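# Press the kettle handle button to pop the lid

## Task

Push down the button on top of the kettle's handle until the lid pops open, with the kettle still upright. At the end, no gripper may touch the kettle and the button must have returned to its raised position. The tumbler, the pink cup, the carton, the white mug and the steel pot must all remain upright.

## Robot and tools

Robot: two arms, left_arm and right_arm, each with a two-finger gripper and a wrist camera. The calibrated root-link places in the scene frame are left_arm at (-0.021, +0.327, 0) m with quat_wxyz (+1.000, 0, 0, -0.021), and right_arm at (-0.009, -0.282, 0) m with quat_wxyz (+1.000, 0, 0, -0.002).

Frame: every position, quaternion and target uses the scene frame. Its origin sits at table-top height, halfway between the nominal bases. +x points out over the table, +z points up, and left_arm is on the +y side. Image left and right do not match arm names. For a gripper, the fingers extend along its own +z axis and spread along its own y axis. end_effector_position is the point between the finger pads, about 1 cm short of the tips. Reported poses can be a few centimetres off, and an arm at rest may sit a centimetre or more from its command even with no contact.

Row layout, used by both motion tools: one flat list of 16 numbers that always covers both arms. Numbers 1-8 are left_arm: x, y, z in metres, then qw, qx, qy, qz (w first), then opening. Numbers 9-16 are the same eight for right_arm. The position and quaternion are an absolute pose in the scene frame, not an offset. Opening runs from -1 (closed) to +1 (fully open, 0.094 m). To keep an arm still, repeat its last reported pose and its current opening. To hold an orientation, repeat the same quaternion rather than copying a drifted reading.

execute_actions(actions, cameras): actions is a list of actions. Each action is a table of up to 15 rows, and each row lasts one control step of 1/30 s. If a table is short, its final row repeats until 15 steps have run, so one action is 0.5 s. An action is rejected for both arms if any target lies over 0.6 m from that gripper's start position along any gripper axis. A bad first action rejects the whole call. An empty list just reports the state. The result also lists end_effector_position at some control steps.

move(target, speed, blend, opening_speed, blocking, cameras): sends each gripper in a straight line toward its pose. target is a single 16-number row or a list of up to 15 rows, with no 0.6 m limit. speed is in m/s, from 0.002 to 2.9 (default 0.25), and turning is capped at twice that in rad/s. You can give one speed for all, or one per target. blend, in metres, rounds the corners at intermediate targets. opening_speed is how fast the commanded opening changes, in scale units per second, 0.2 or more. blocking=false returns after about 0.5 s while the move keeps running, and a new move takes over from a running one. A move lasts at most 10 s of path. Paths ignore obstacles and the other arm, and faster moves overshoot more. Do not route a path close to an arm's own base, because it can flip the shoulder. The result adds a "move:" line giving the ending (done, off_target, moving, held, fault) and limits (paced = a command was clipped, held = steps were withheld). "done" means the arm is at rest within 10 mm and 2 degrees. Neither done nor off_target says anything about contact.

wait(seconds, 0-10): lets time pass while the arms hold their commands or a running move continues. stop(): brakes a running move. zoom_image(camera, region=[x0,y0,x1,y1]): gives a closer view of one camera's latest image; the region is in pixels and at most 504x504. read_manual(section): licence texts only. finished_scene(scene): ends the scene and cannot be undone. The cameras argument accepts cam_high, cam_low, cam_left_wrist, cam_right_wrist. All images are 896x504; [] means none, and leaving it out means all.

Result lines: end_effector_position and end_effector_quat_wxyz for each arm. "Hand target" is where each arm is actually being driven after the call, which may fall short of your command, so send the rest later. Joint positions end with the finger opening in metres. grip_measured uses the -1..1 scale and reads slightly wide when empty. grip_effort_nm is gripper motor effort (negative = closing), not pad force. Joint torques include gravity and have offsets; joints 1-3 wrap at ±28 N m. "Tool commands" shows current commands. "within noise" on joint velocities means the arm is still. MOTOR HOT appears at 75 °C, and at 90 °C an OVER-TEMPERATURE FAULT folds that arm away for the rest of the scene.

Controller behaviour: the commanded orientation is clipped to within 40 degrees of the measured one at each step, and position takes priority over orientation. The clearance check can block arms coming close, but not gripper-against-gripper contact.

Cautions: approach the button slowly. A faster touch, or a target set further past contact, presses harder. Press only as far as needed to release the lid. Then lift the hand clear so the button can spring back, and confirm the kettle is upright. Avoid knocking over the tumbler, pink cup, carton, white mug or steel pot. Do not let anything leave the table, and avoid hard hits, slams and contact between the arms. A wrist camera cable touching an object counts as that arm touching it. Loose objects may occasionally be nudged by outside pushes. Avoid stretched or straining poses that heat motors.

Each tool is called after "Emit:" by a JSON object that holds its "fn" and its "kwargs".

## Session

Emit:
{"fn": "execute_actions", "kwargs": {"actions": []}}

Emit:
{"fn": "zoom_image", "kwargs": {"camera": "cam_high", "region": [450, 200, 750, 460]}}

Scene clock: 0.00 s.
left_arm: end_effector_position=(+0.2437, +0.0357, +0.3237) grip_measured=+1.000 grip_effort_nm=n/a end_effector_quat_wxyz=(+0.606, +0.128, +0.705, -0.345) | right_arm: end_effector_position=(+0.3188, -0.1481, +0.2135) grip_measured=+1.000 grip_effort_nm=n/a end_effector_quat_wxyz=(+0.423, +0.038, +0.890, +0.164)
Joint positions: left_arm=[-0.908 1.085 0.759 0.299 -0.252 -0.345 0.094] | right_arm=[0.428 1.107 0.887 -0.411 0.078 0.47 0.094]
Joint velocities: within noise
Joint torques (N m): no reading
Motor temperatures (°C): left_arm=[26 34 28 28 27 26 25] | right_arm=[25 31 29 29 29 26 25]
Heat: left arm: 34 °C; right arm: 31 °C.
Hand target: left_arm +0.2432, +0.0366, +0.3240; +0.605, +0.129, +0.706, -0.344 | right_arm +0.3204, -0.1480, +0.2235; +0.435, +0.038, +0.884, +0.168
Tool commands: left_gripper/opening=+1.0 right_gripper/opening=+1.0

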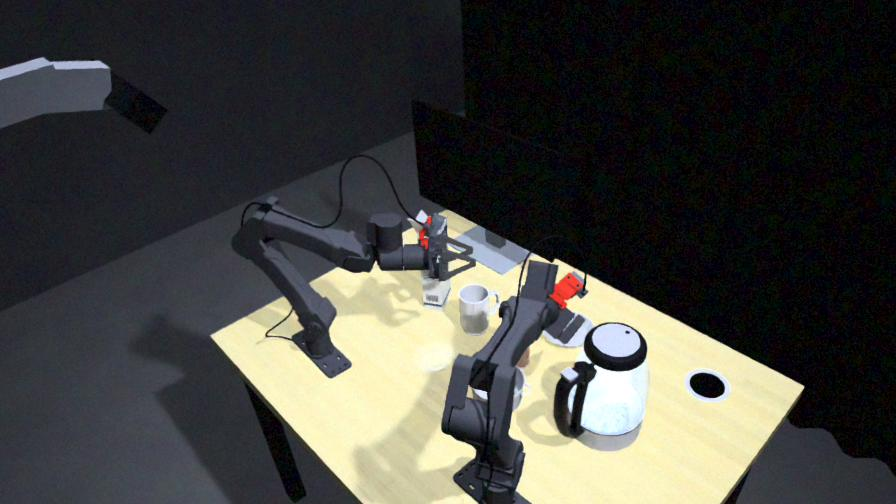

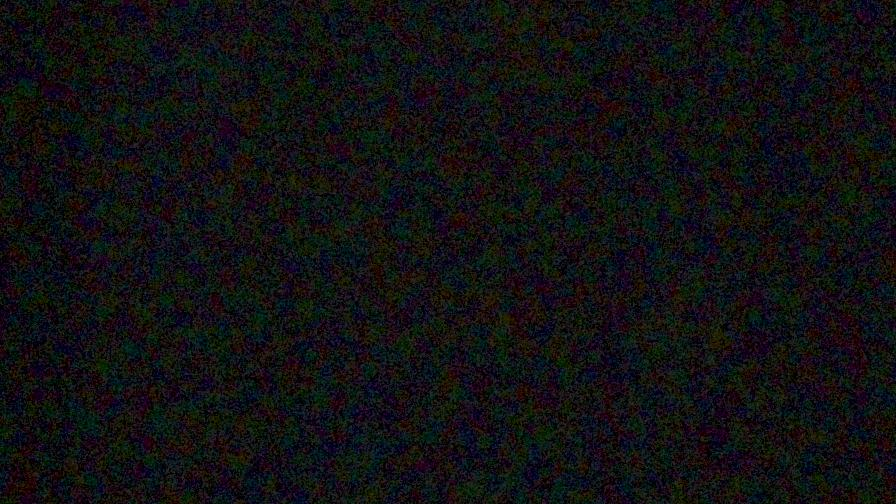

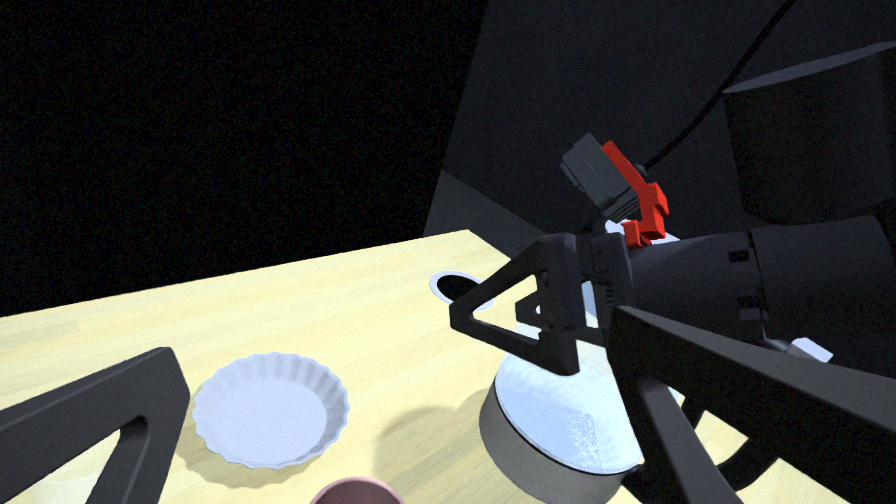

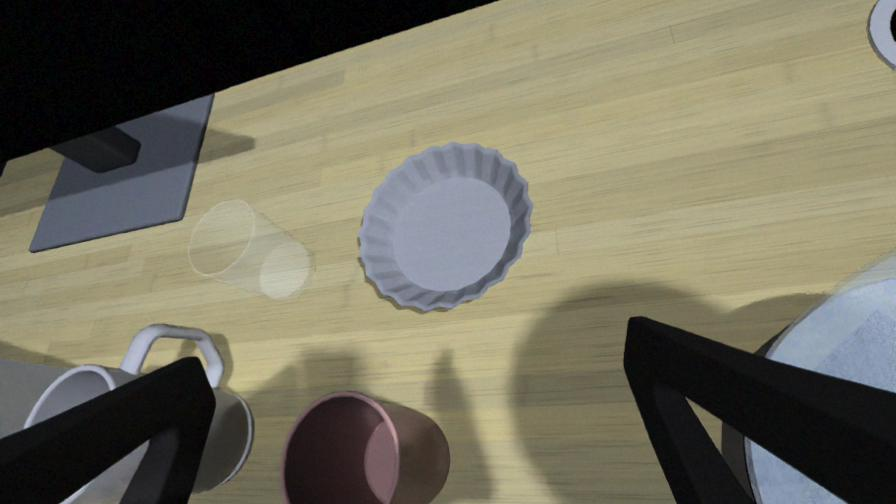

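Scaled by 1.680 from the camera's 896x504 image, which has a finer 1280x720 frame.

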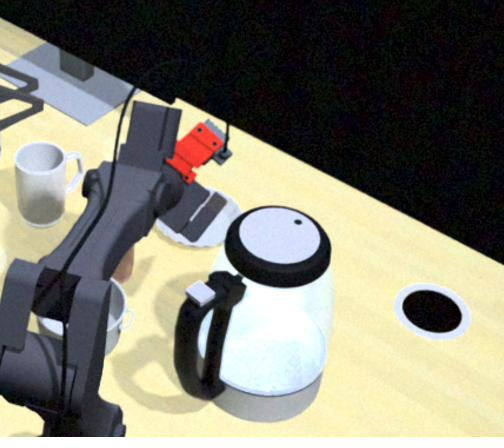

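Emit:
{"fn": "move", "kwargs": {"target": [[0.2437,0.0357,0.3237,0.606,0.128,0.705,-0.345,1,0.22,-0.18,0.34,0.3827,0,0.9239,0,-1],[0.2437,0.0357,0.3237,0.606,0.128,0.705,-0.345,1,0.16,-0.27,0.34,0.3827,0,0.9239,0,-1]], "blend": 0.03, "speed": 0.35, "cameras": ["cam_high","cam_right_wrist"]}}

Scene clock: 6.93 s.
left_arm: end_effector_position=(+0.2437, +0.0357, +0.3237) grip_measured=+1.000 grip_effort_nm=-0.007 end_effector_quat_wxyz=(+0.606, +0.128, +0.705, -0.345) | right_arm: end_effector_position=(+0.1595, -0.2697, +0.3397) grip_measured=-0.997 grip_effort_nm=-0.183 end_effector_quat_wxyz=(+0.384, +0.004, +0.923, +0.002)
Joint positions: left_arm=[-0.908 1.085 0.759 0.299 -0.252 -0.345 0.094] | right_arm=[0.268 0.837 1.52 -1.483 0.186 0.197 0]
Joint velocities: within noise
Joint torques (N m): left_arm=[-0.18 -2.89 6.78 2.29 -0.07 0.02] | right_arm=[-0.51 2.06 5.44 1.59 0.02 -0.04]
Motor temperatures (°C): left_arm=[26 34 28 30 27 26 25] | right_arm=[25 32 31 30 29 26 25]
Heat: left arm: 34 °C; right arm: 32 °C.
Hand target: left_arm +0.2437, +0.0357, +0.3237; +0.606, +0.128, +0.705, -0.345 | right_arm +0.1600, -0.2699, +0.3401; +0.383, +0.000, +0.924, +0.000
Off the commanded pose: left_arm 0.000 m, 0 deg | right_arm 0.001 m, 0 deg.
move: done
Images, in order (width x height): cam_high 896x504, cam_right_wrist 896x504.

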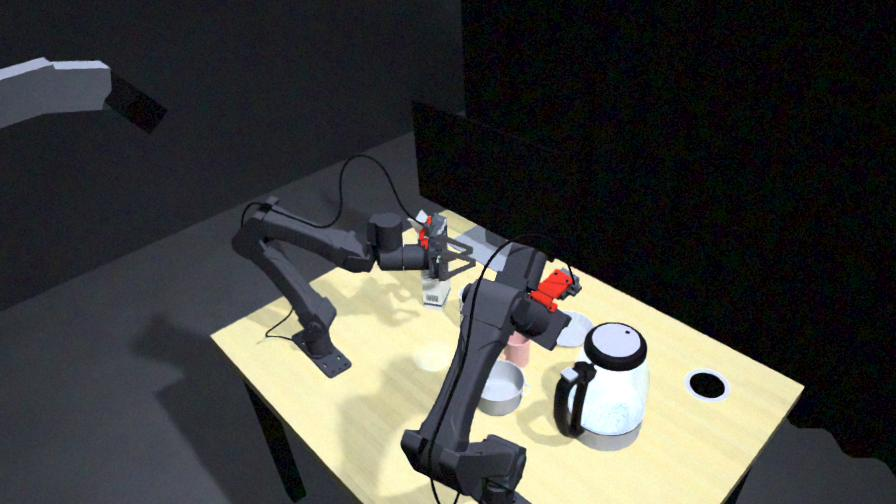

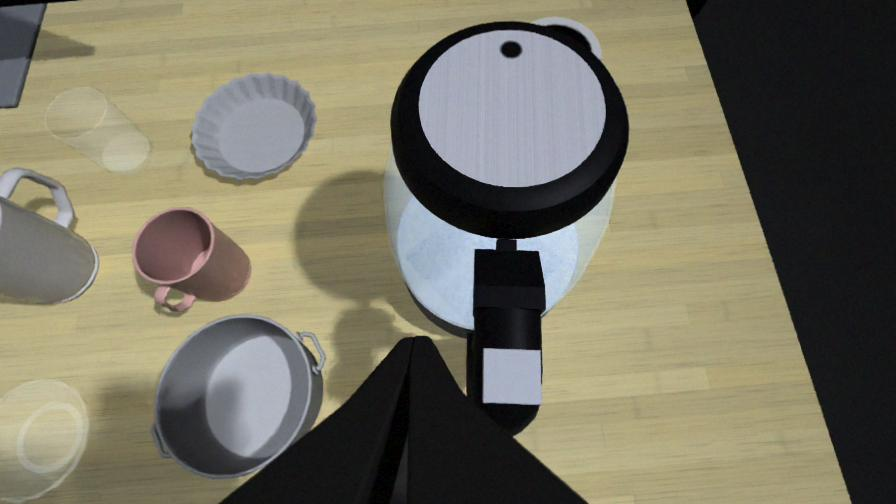

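Emit:
{"fn": "move", "kwargs": {"target": [[0.2437,0.0357,0.3237,0.606,0.128,0.705,-0.345,1,0.153,-0.308,0.275,0.3827,0,0.9239,0,-1],[0.2437,0.0357,0.3237,0.606,0.128,0.705,-0.345,1,0.153,-0.308,0.244,0.3827,0,0.9239,0,-1]], "speed": [0.25,0.1], "cameras": ["cam_high","cam_right_wrist"]}}

Scene clock: 17.27 s.
left_arm: end_effector_position=(+0.2437, +0.0357, +0.3237) grip_measured=+1.000 grip_effort_nm=-0.007 end_effector_quat_wxyz=(+0.606, +0.128, +0.705, -0.345) | right_arm: end_effector_position=(+0.1512, -0.3158, +0.2469) grip_measured=-0.997 grip_effort_nm=-0.183 end_effector_quat_wxyz=(+0.380, +0.010, +0.924, -0.022)
Joint positions: left_arm=[-0.908 1.085 0.759 0.299 -0.252 -0.345 0.094] | right_arm=[-0.631 0.602 1.044 -1.315 -0.387 -0.47 0]
Joint velocities: within noise
Joint torques (N m): left_arm=[0.01 -2.92 6.82 2.26 -0.04 0.05] | right_arm=[-0.23 2.39 5.24 1.4 -0.74 -0.03]
Motor temperatures (°C): left_arm=[26 34 29 32 27 26 25] | right_arm=[25 31 31 31 29 26 25]
Heat: left arm: 34 °C; right arm: 31 °C.
Hand target: left_arm +0.2437, +0.0357, +0.3237; +0.606, +0.128, +0.705, -0.345 | right_arm +0.1528, -0.3081, +0.2443; +0.383, +0.000, +0.924, -0.001
Off the commanded pose: left_arm 0.000 m, 0 deg | right_arm 0.008 m, 3 deg.
move: off_target (right_arm)
Images, in order (width x height): cam_high 896x504, cam_right_wrist 896x504.

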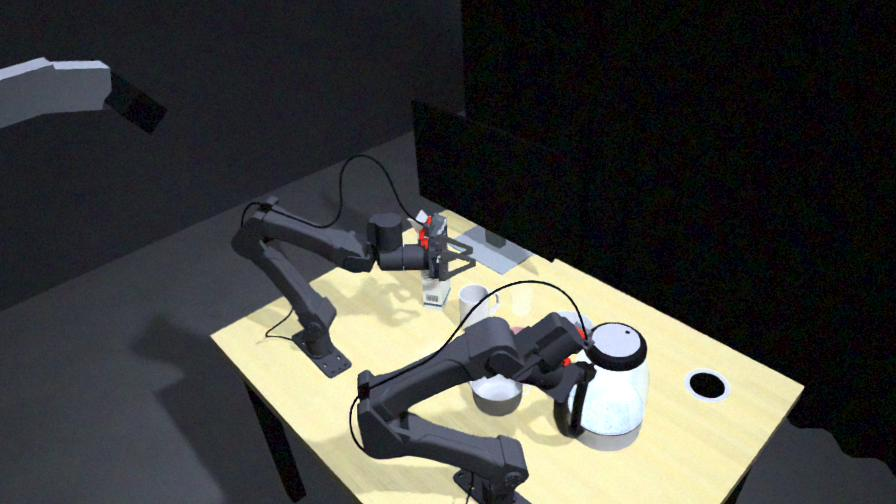

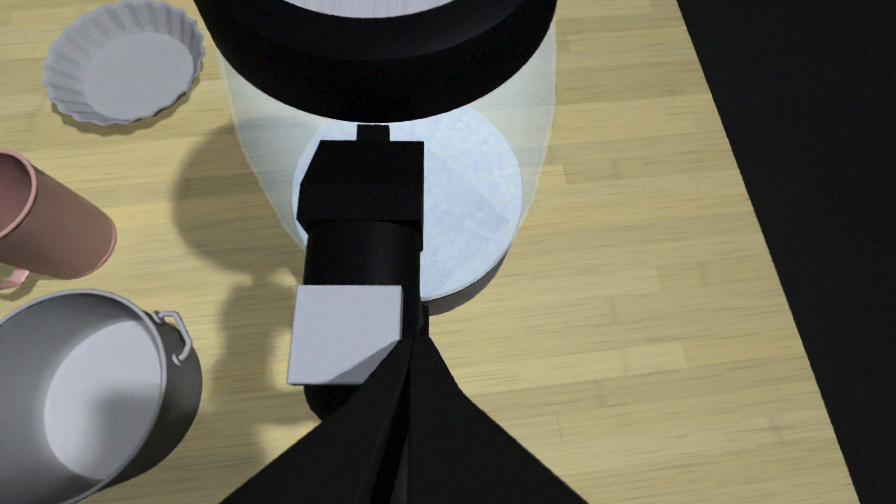

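Emit:
{"fn": "move", "kwargs": {"target": [[0.2437,0.0357,0.3237,0.606,0.128,0.705,-0.345,1,0.153,-0.308,0.272,0.3827,0,0.9239,0,-1],[0.2437,0.0357,0.3237,0.606,0.128,0.705,-0.345,1,0.154,-0.296,0.272,0.3827,0,0.9239,0,-1],[0.2437,0.0357,0.3237,0.606,0.128,0.705,-0.345,1,0.154,-0.296,0.241,0.3827,0,0.9239,0,-1]], "speed": [0.2,0.1,0.1], "cameras": ["cam_high","cam_right_wrist"]}}

Scene clock: 22.80 s.
left_arm: end_effector_position=(+0.2437, +0.0357, +0.3237) grip_measured=+1.000 grip_effort_nm=-0.007 end_effector_quat_wxyz=(+0.606, +0.128, +0.705, -0.345) | right_arm: end_effector_position=(+0.1521, -0.2929, +0.2473) grip_measured=-0.997 grip_effort_nm=-0.173 end_effector_quat_wxyz=(+0.385, -0.006, +0.923, +0.006)
Joint positions: left_arm=[-0.908 1.085 0.759 0.299 -0.252 -0.345 0.094] | right_arm=[-0.387 0.569 1.034 -1.289 -0.288 -0.29 0]
Joint velocities: within noise
Joint torques (N m): left_arm=[-0.05 -2.97 6.76 2.24 -0.03 0.04] | right_arm=[0.42 1.81 3.97 1.8 0.04 0.16]
Motor temperatures (°C): left_arm=[26 34 29 33 27 26 25] | right_arm=[25 31 31 31 29 26 25]
Heat: left arm: 34 °C; right arm: 31 °C.
Hand target: left_arm +0.2437, +0.0357, +0.3237; +0.606, +0.128, +0.705, -0.345 | right_arm +0.1539, -0.2960, +0.2411; +0.383, +0.000, +0.924, +0.001
Off the commanded pose: left_arm 0.000 m, 0 deg | right_arm 0.007 m, 1 deg.
move: done
Images, in order (width x height): cam_high 896x504, cam_right_wrist 896x504.

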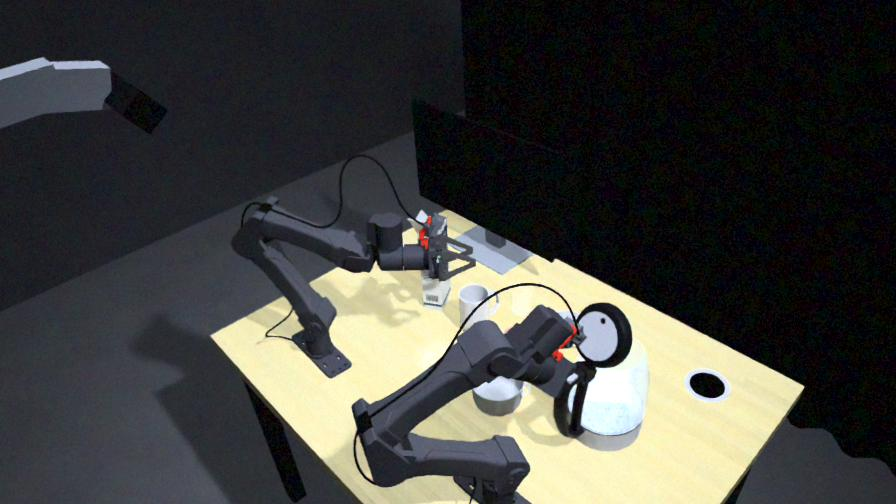

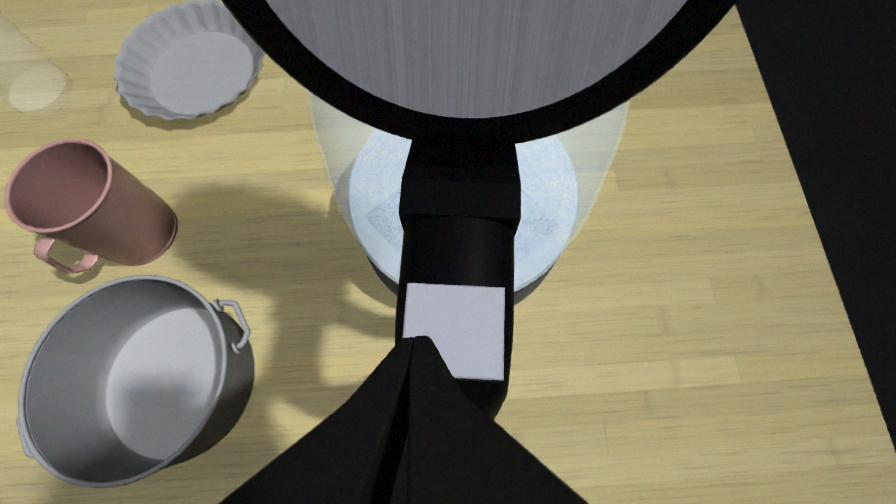

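Open. Retreat.

Emit:
{"fn": "move", "kwargs": {"target": [0.2437,0.0357,0.3237,0.606,0.128,0.705,-0.345,1,0.135,-0.296,0.30,0.3827,0,0.9239,0,-1], "cameras": ["cam_high"]}}

Emit:
{"fn": "finished_scene", "kwargs": {"scene": 2}}

Scene clock: 26.83 s.
left_arm: end_effector_position=(+0.2437, +0.0357, +0.3237) grip_measured=+1.000 grip_effort_nm=-0.007 end_effector_quat_wxyz=(+0.606, +0.128, +0.705, -0.345) | right_arm: end_effector_position=(+0.1337, -0.2972, +0.2905) grip_measured=-0.997 grip_effort_nm=-0.178 end_effector_quat_wxyz=(+0.372, +0.008, +0.928, +0.000)
Joint positions: left_arm=[-0.908 1.085 0.759 0.299 -0.252 -0.345 0.094] | right_arm=[-0.643 0.685 1.296 -1.528 -0.424 -0.483 0]
Joint velocities: within noise
Joint torques (N m): left_arm=[-0.1 -2.81 6.95 2.3 -0.02 0.01] | right_arm=[-0.5 3.55 7.87 1.38 -0.38 -0.05]
Motor temperatures (°C): left_arm=[26 34 30 33 27 26 25] | right_arm=[25 31 31 32 29 26 25]
Heat: left arm: 34 °C; right arm: 32 °C.
Hand target: left_arm +0.2437, +0.0357, +0.3237; +0.606, +0.128, +0.705, -0.345 | right_arm +0.1350, -0.2959, +0.2998; +0.382, +0.001, +0.924, -0.002
Off the commanded pose: left_arm 0.000 m, 0 deg | right_arm 0.010 m, 2 deg.
move: done
Images, in order (width x height): cam_high 896x504.

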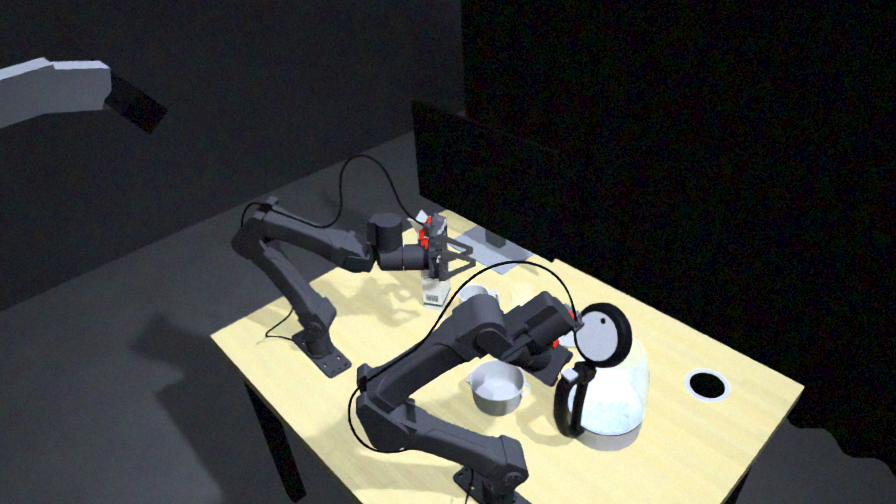

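The scene is finished: the task was done.


## Next scene

The same job, from a new start.

Emit:
{"fn": "execute_actions", "kwargs": {"actions": []}}

Scene clock: 0.00 s.
left_arm: end_effector_position=(+0.3022, +0.2074, +0.2776) grip_measured=+1.000 grip_effort_nm=n/a end_effector_quat_wxyz=(+0.415, -0.023, +0.875, -0.248) | right_arm: end_effector_position=(+0.3192, -0.1100, +0.2899) grip_measured=+1.000 grip_effort_nm=n/a end_effector_quat_wxyz=(+0.592, -0.076, +0.800, +0.057)
Joint positions: left_arm=[-0.198 1.07 1.073 -0.581 0.231 -0.417 0.094] | right_arm=[0.714 1.079 0.895 -0.154 0.495 0.168 0.094]
Joint velocities: within noise
Joint torques (N m): no reading
Motor temperatures (°C): left_arm=[26 32 27 27 26 26 25] | right_arm=[25 30 28 28 28 26 25]
Heat: left arm: 32 °C; right arm: 30 °C.
Hand target: left_arm +0.2999, +0.2079, +0.2779; +0.413, -0.022, +0.876, -0.248 | right_arm +0.3189, -0.1110, +0.2997; +0.601, -0.071, +0.794, +0.062
Tool commands: left_gripper/opening=+1.0 right_gripper/opening=+1.0

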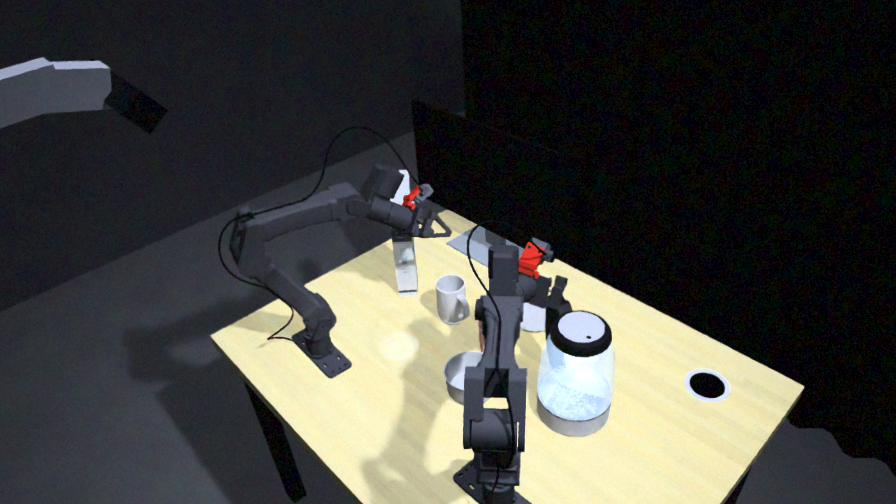

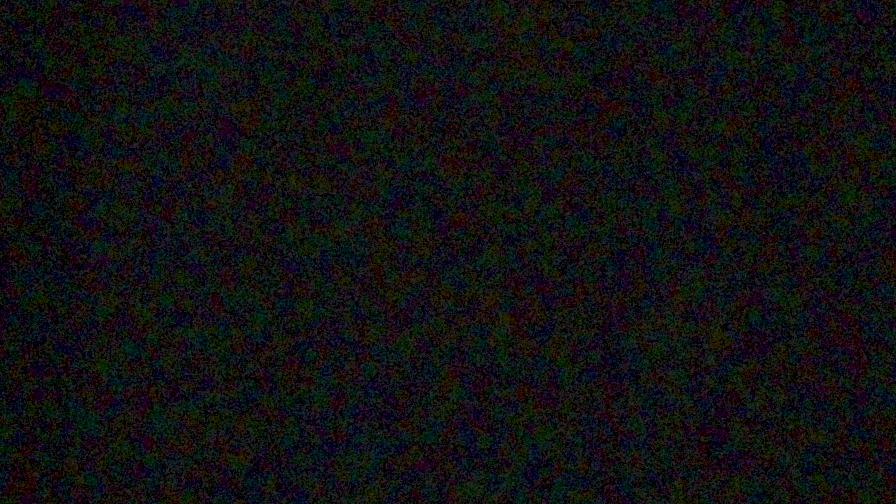

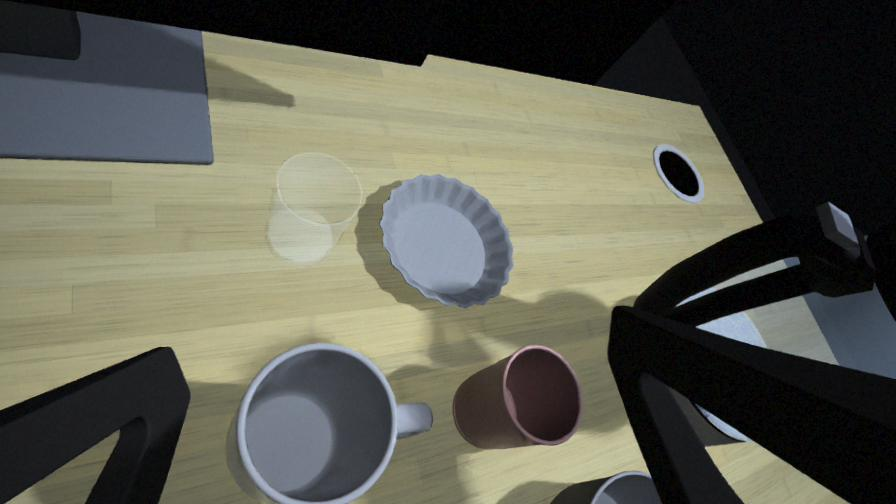

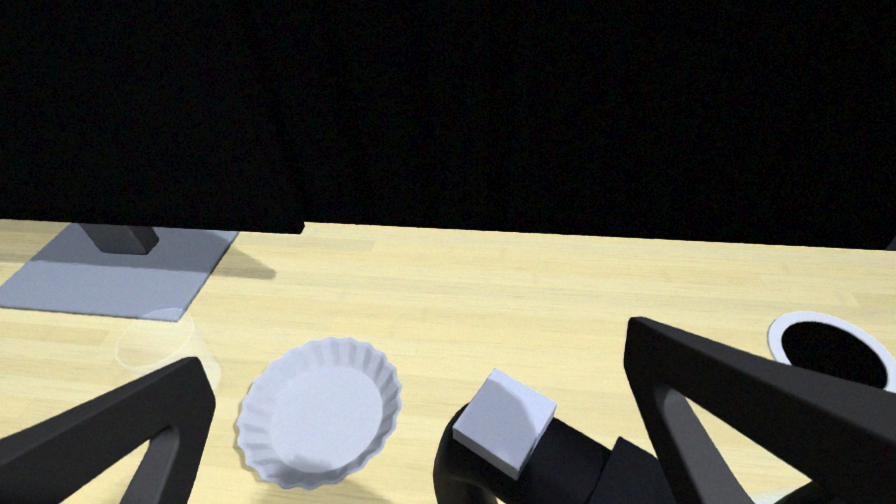

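Emit:
{"fn": "move", "kwargs": {"target": [[0.3022,0.2074,0.2776,0.415,-0.023,0.875,-0.248,1,0.30,-0.08,0.34,0.347,0.391,0.837,-0.162,-1],[0.3022,0.2074,0.2776,0.415,-0.023,0.875,-0.248,1,0.335,-0.122,0.288,0.347,0.391,0.837,-0.162,-1]], "blend": 0.02, "speed": 0.35, "cameras": ["cam_high","cam_right_wrist"]}}

Scene clock: 22.27 s.
left_arm: end_effector_position=(+0.3022, +0.2074, +0.2776) grip_measured=+1.000 grip_effort_nm=-0.007 end_effector_quat_wxyz=(+0.415, -0.023, +0.875, -0.248) | right_arm: end_effector_position=(+0.3363, -0.1218, +0.2939) grip_measured=-0.997 grip_effort_nm=-0.178 end_effector_quat_wxyz=(+0.396, +0.359, +0.842, -0.074)
Joint positions: left_arm=[-0.198 1.07 1.073 -0.581 0.231 -0.417 0.094] | right_arm=[0.779 1.837 2.046 -1.558 0.806 1.487 0]
Joint velocities: within noise
Joint torques (N m): left_arm=[-0.12 -2.51 6.6 2.1 0.08 0.04] | right_arm=[0.46 -9.46 5.42 0.52 0.54 0.15]
Motor temperatures (°C): left_arm=[26 32 28 32 27 26 25] | right_arm=[25 30 30 30 28 26 25]
Heat: left arm: 32 °C; right arm: 30 °C.
Hand target: left_arm +0.3022, +0.2074, +0.2775; +0.415, -0.023, +0.875, -0.248 | right_arm +0.3351, -0.1223, +0.2878; +0.395, +0.354, +0.843, -0.089
Off the commanded pose: left_arm 0.000 m, 0 deg | right_arm 0.006 m, 12 deg.
joint sent to its limit (right arm) — joint 4 (wrist pitch), lower limit. The joint targets are off in orientation, not in position.
move: off_target (right_arm)
Images, in order (width x height): cam_high 896x504, cam_right_wrist 896x504.

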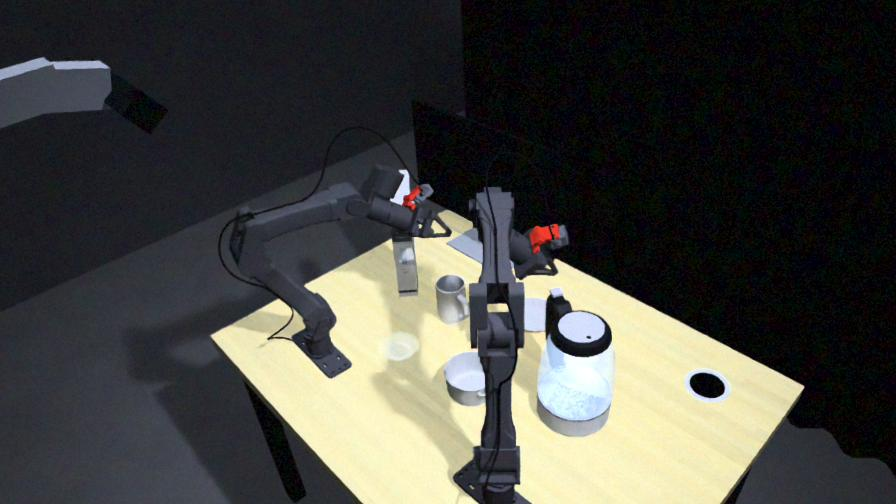

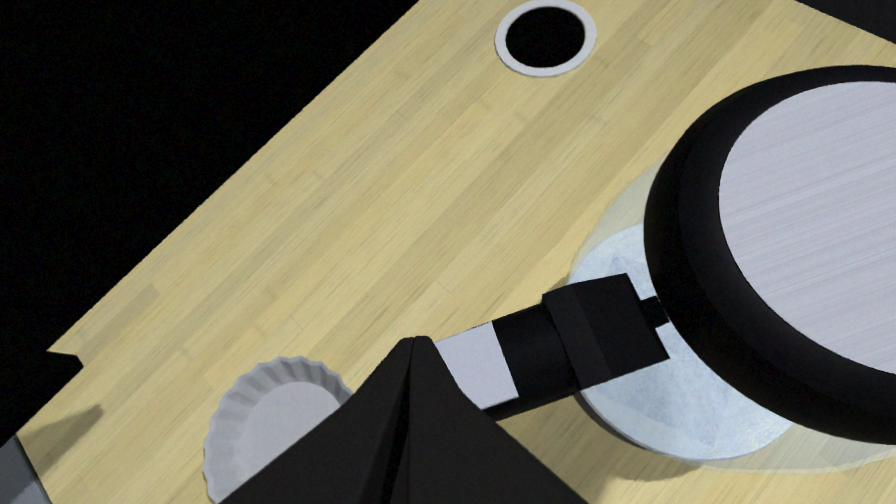

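Emit:
{"fn": "move", "kwargs": {"target": [[0.3022,0.2074,0.2776,0.415,-0.023,0.875,-0.248,1,0.329,-0.125,0.27,0.395,0.354,0.843,-0.089,-1],[0.3022,0.2074,0.2776,0.415,-0.023,0.875,-0.248,1,0.329,-0.125,0.242,0.395,0.354,0.843,-0.089,-1]], "speed": [0.2,0.1], "cameras": ["cam_high","cam_right_wrist"]}}

Scene clock: 38.73 s.
left_arm: end_effector_position=(+0.3022, +0.2074, +0.2776) grip_measured=+1.000 grip_effort_nm=-0.007 end_effector_quat_wxyz=(+0.415, -0.023, +0.875, -0.248) | right_arm: end_effector_position=(+0.3337, -0.1252, +0.2494) grip_measured=-0.997 grip_effort_nm=-0.178 end_effector_quat_wxyz=(+0.407, +0.352, +0.838, -0.094)
Joint positions: left_arm=[-0.198 1.07 1.073 -0.581 0.231 -0.417 0.094] | right_arm=[0.791 1.777 1.768 -1.381 0.847 1.502 0]
Joint velocities: within noise
Joint torques (N m): left_arm=[-0.08 -2.37 6.46 2.1 0.08 -0.02] | right_arm=[0.09 -11.71 4.31 0.74 0.12 0.13]
Motor temperatures (°C): left_arm=[26 32 29 34 27 26 25] | right_arm=[25 32 29 29 28 26 25]
Heat: left arm: 34 °C; right arm: 32 °C.
Hand target: left_arm +0.3022, +0.2074, +0.2775; +0.415, -0.023, +0.875, -0.248 | right_arm +0.3290, -0.1249, +0.2422; +0.395, +0.354, +0.843, -0.090
Off the commanded pose: left_arm 0.000 m, 0 deg | right_arm 0.009 m, 2 deg.
move: done
Images, in order (width x height): cam_high 896x504, cam_right_wrist 896x504.

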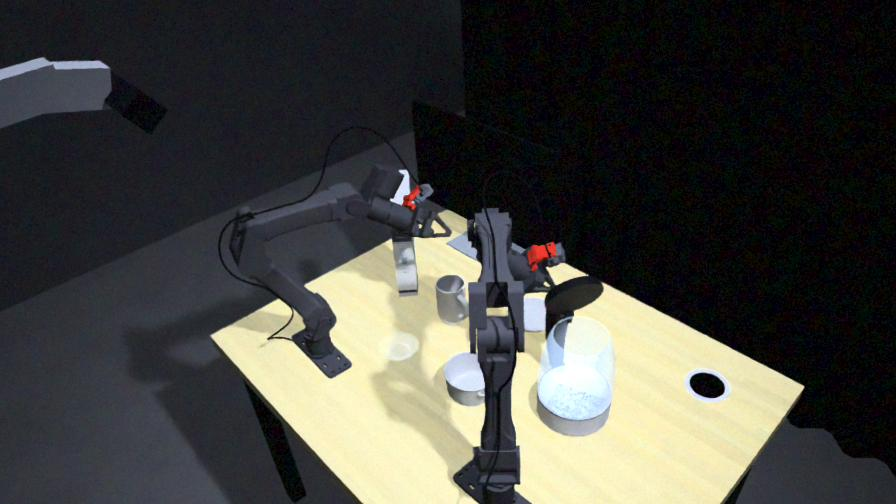

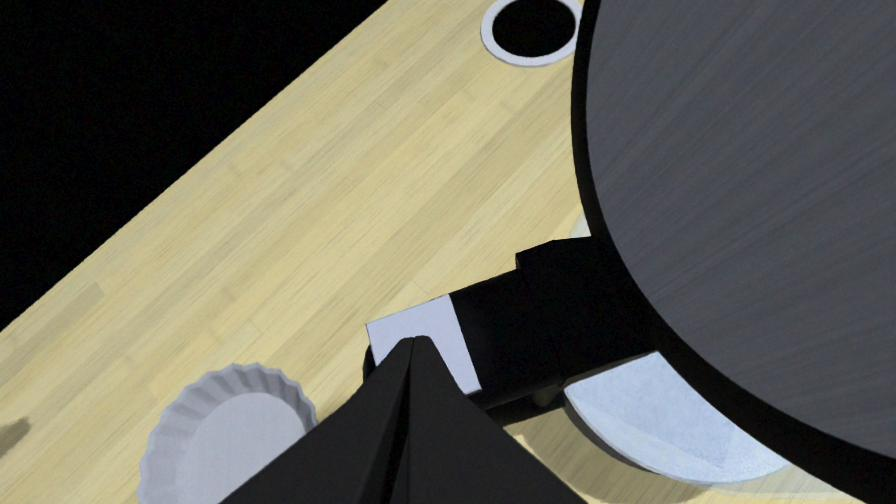

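Open. Retreat up and away (+y).

Emit:
{"fn": "move", "kwargs": {"target": [0.3022,0.2074,0.2776,0.415,-0.023,0.875,-0.248,1,0.31,-0.09,0.30,0.395,0.354,0.843,-0.089,-1], "cameras": ["cam_high"]}}

Emit:
{"fn": "finished_scene", "kwargs": {"scene": 3}}

Scene clock: 44.83 s.
left_arm: end_effector_position=(+0.3022, +0.2074, +0.2776) grip_measured=+1.000 grip_effort_nm=-0.002 end_effector_quat_wxyz=(+0.415, -0.023, +0.875, -0.248) | right_arm: end_effector_position=(+0.3082, -0.0899, +0.2929) grip_measured=-0.997 grip_effort_nm=-0.178 end_effector_quat_wxyz=(+0.409, +0.328, +0.850, -0.049)
Joint positions: left_arm=[-0.198 1.07 1.073 -0.581 0.231 -0.417 0.094] | right_arm=[0.908 1.802 1.986 -1.557 0.832 1.554 0]
Joint velocities: within noise
Joint torques (N m): left_arm=[-0.17 -2.58 6.69 2.06 0.07 0.03] | right_arm=[-0.02 -9.37 8.72 0.46 0.58 0.14]
Motor temperatures (°C): left_arm=[26 32 29 34 27 26 25] | right_arm=[25 32 30 29 28 26 25]
Heat: left arm: 34 °C; right arm: 32 °C.
Hand target: left_arm +0.3022, +0.2074, +0.2775; +0.415, -0.023, +0.875, -0.248 | right_arm +0.3100, -0.0904, +0.2995; +0.416, +0.333, +0.845, -0.047
Off the commanded pose: left_arm 0.000 m, 0 deg | right_arm 0.007 m, 6 deg.
joint sent to its limit (right arm) — joint 4 (wrist pitch), lower limit. The joint targets are off in orientation, not in position.
move: off_target (right_arm)
Images, in order (width x height): cam_high 896x504.

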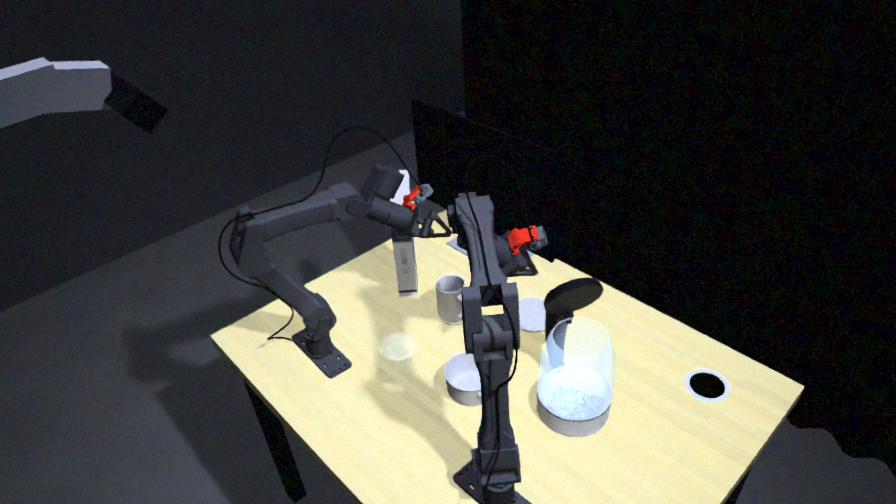

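The scene is finished: the task was done.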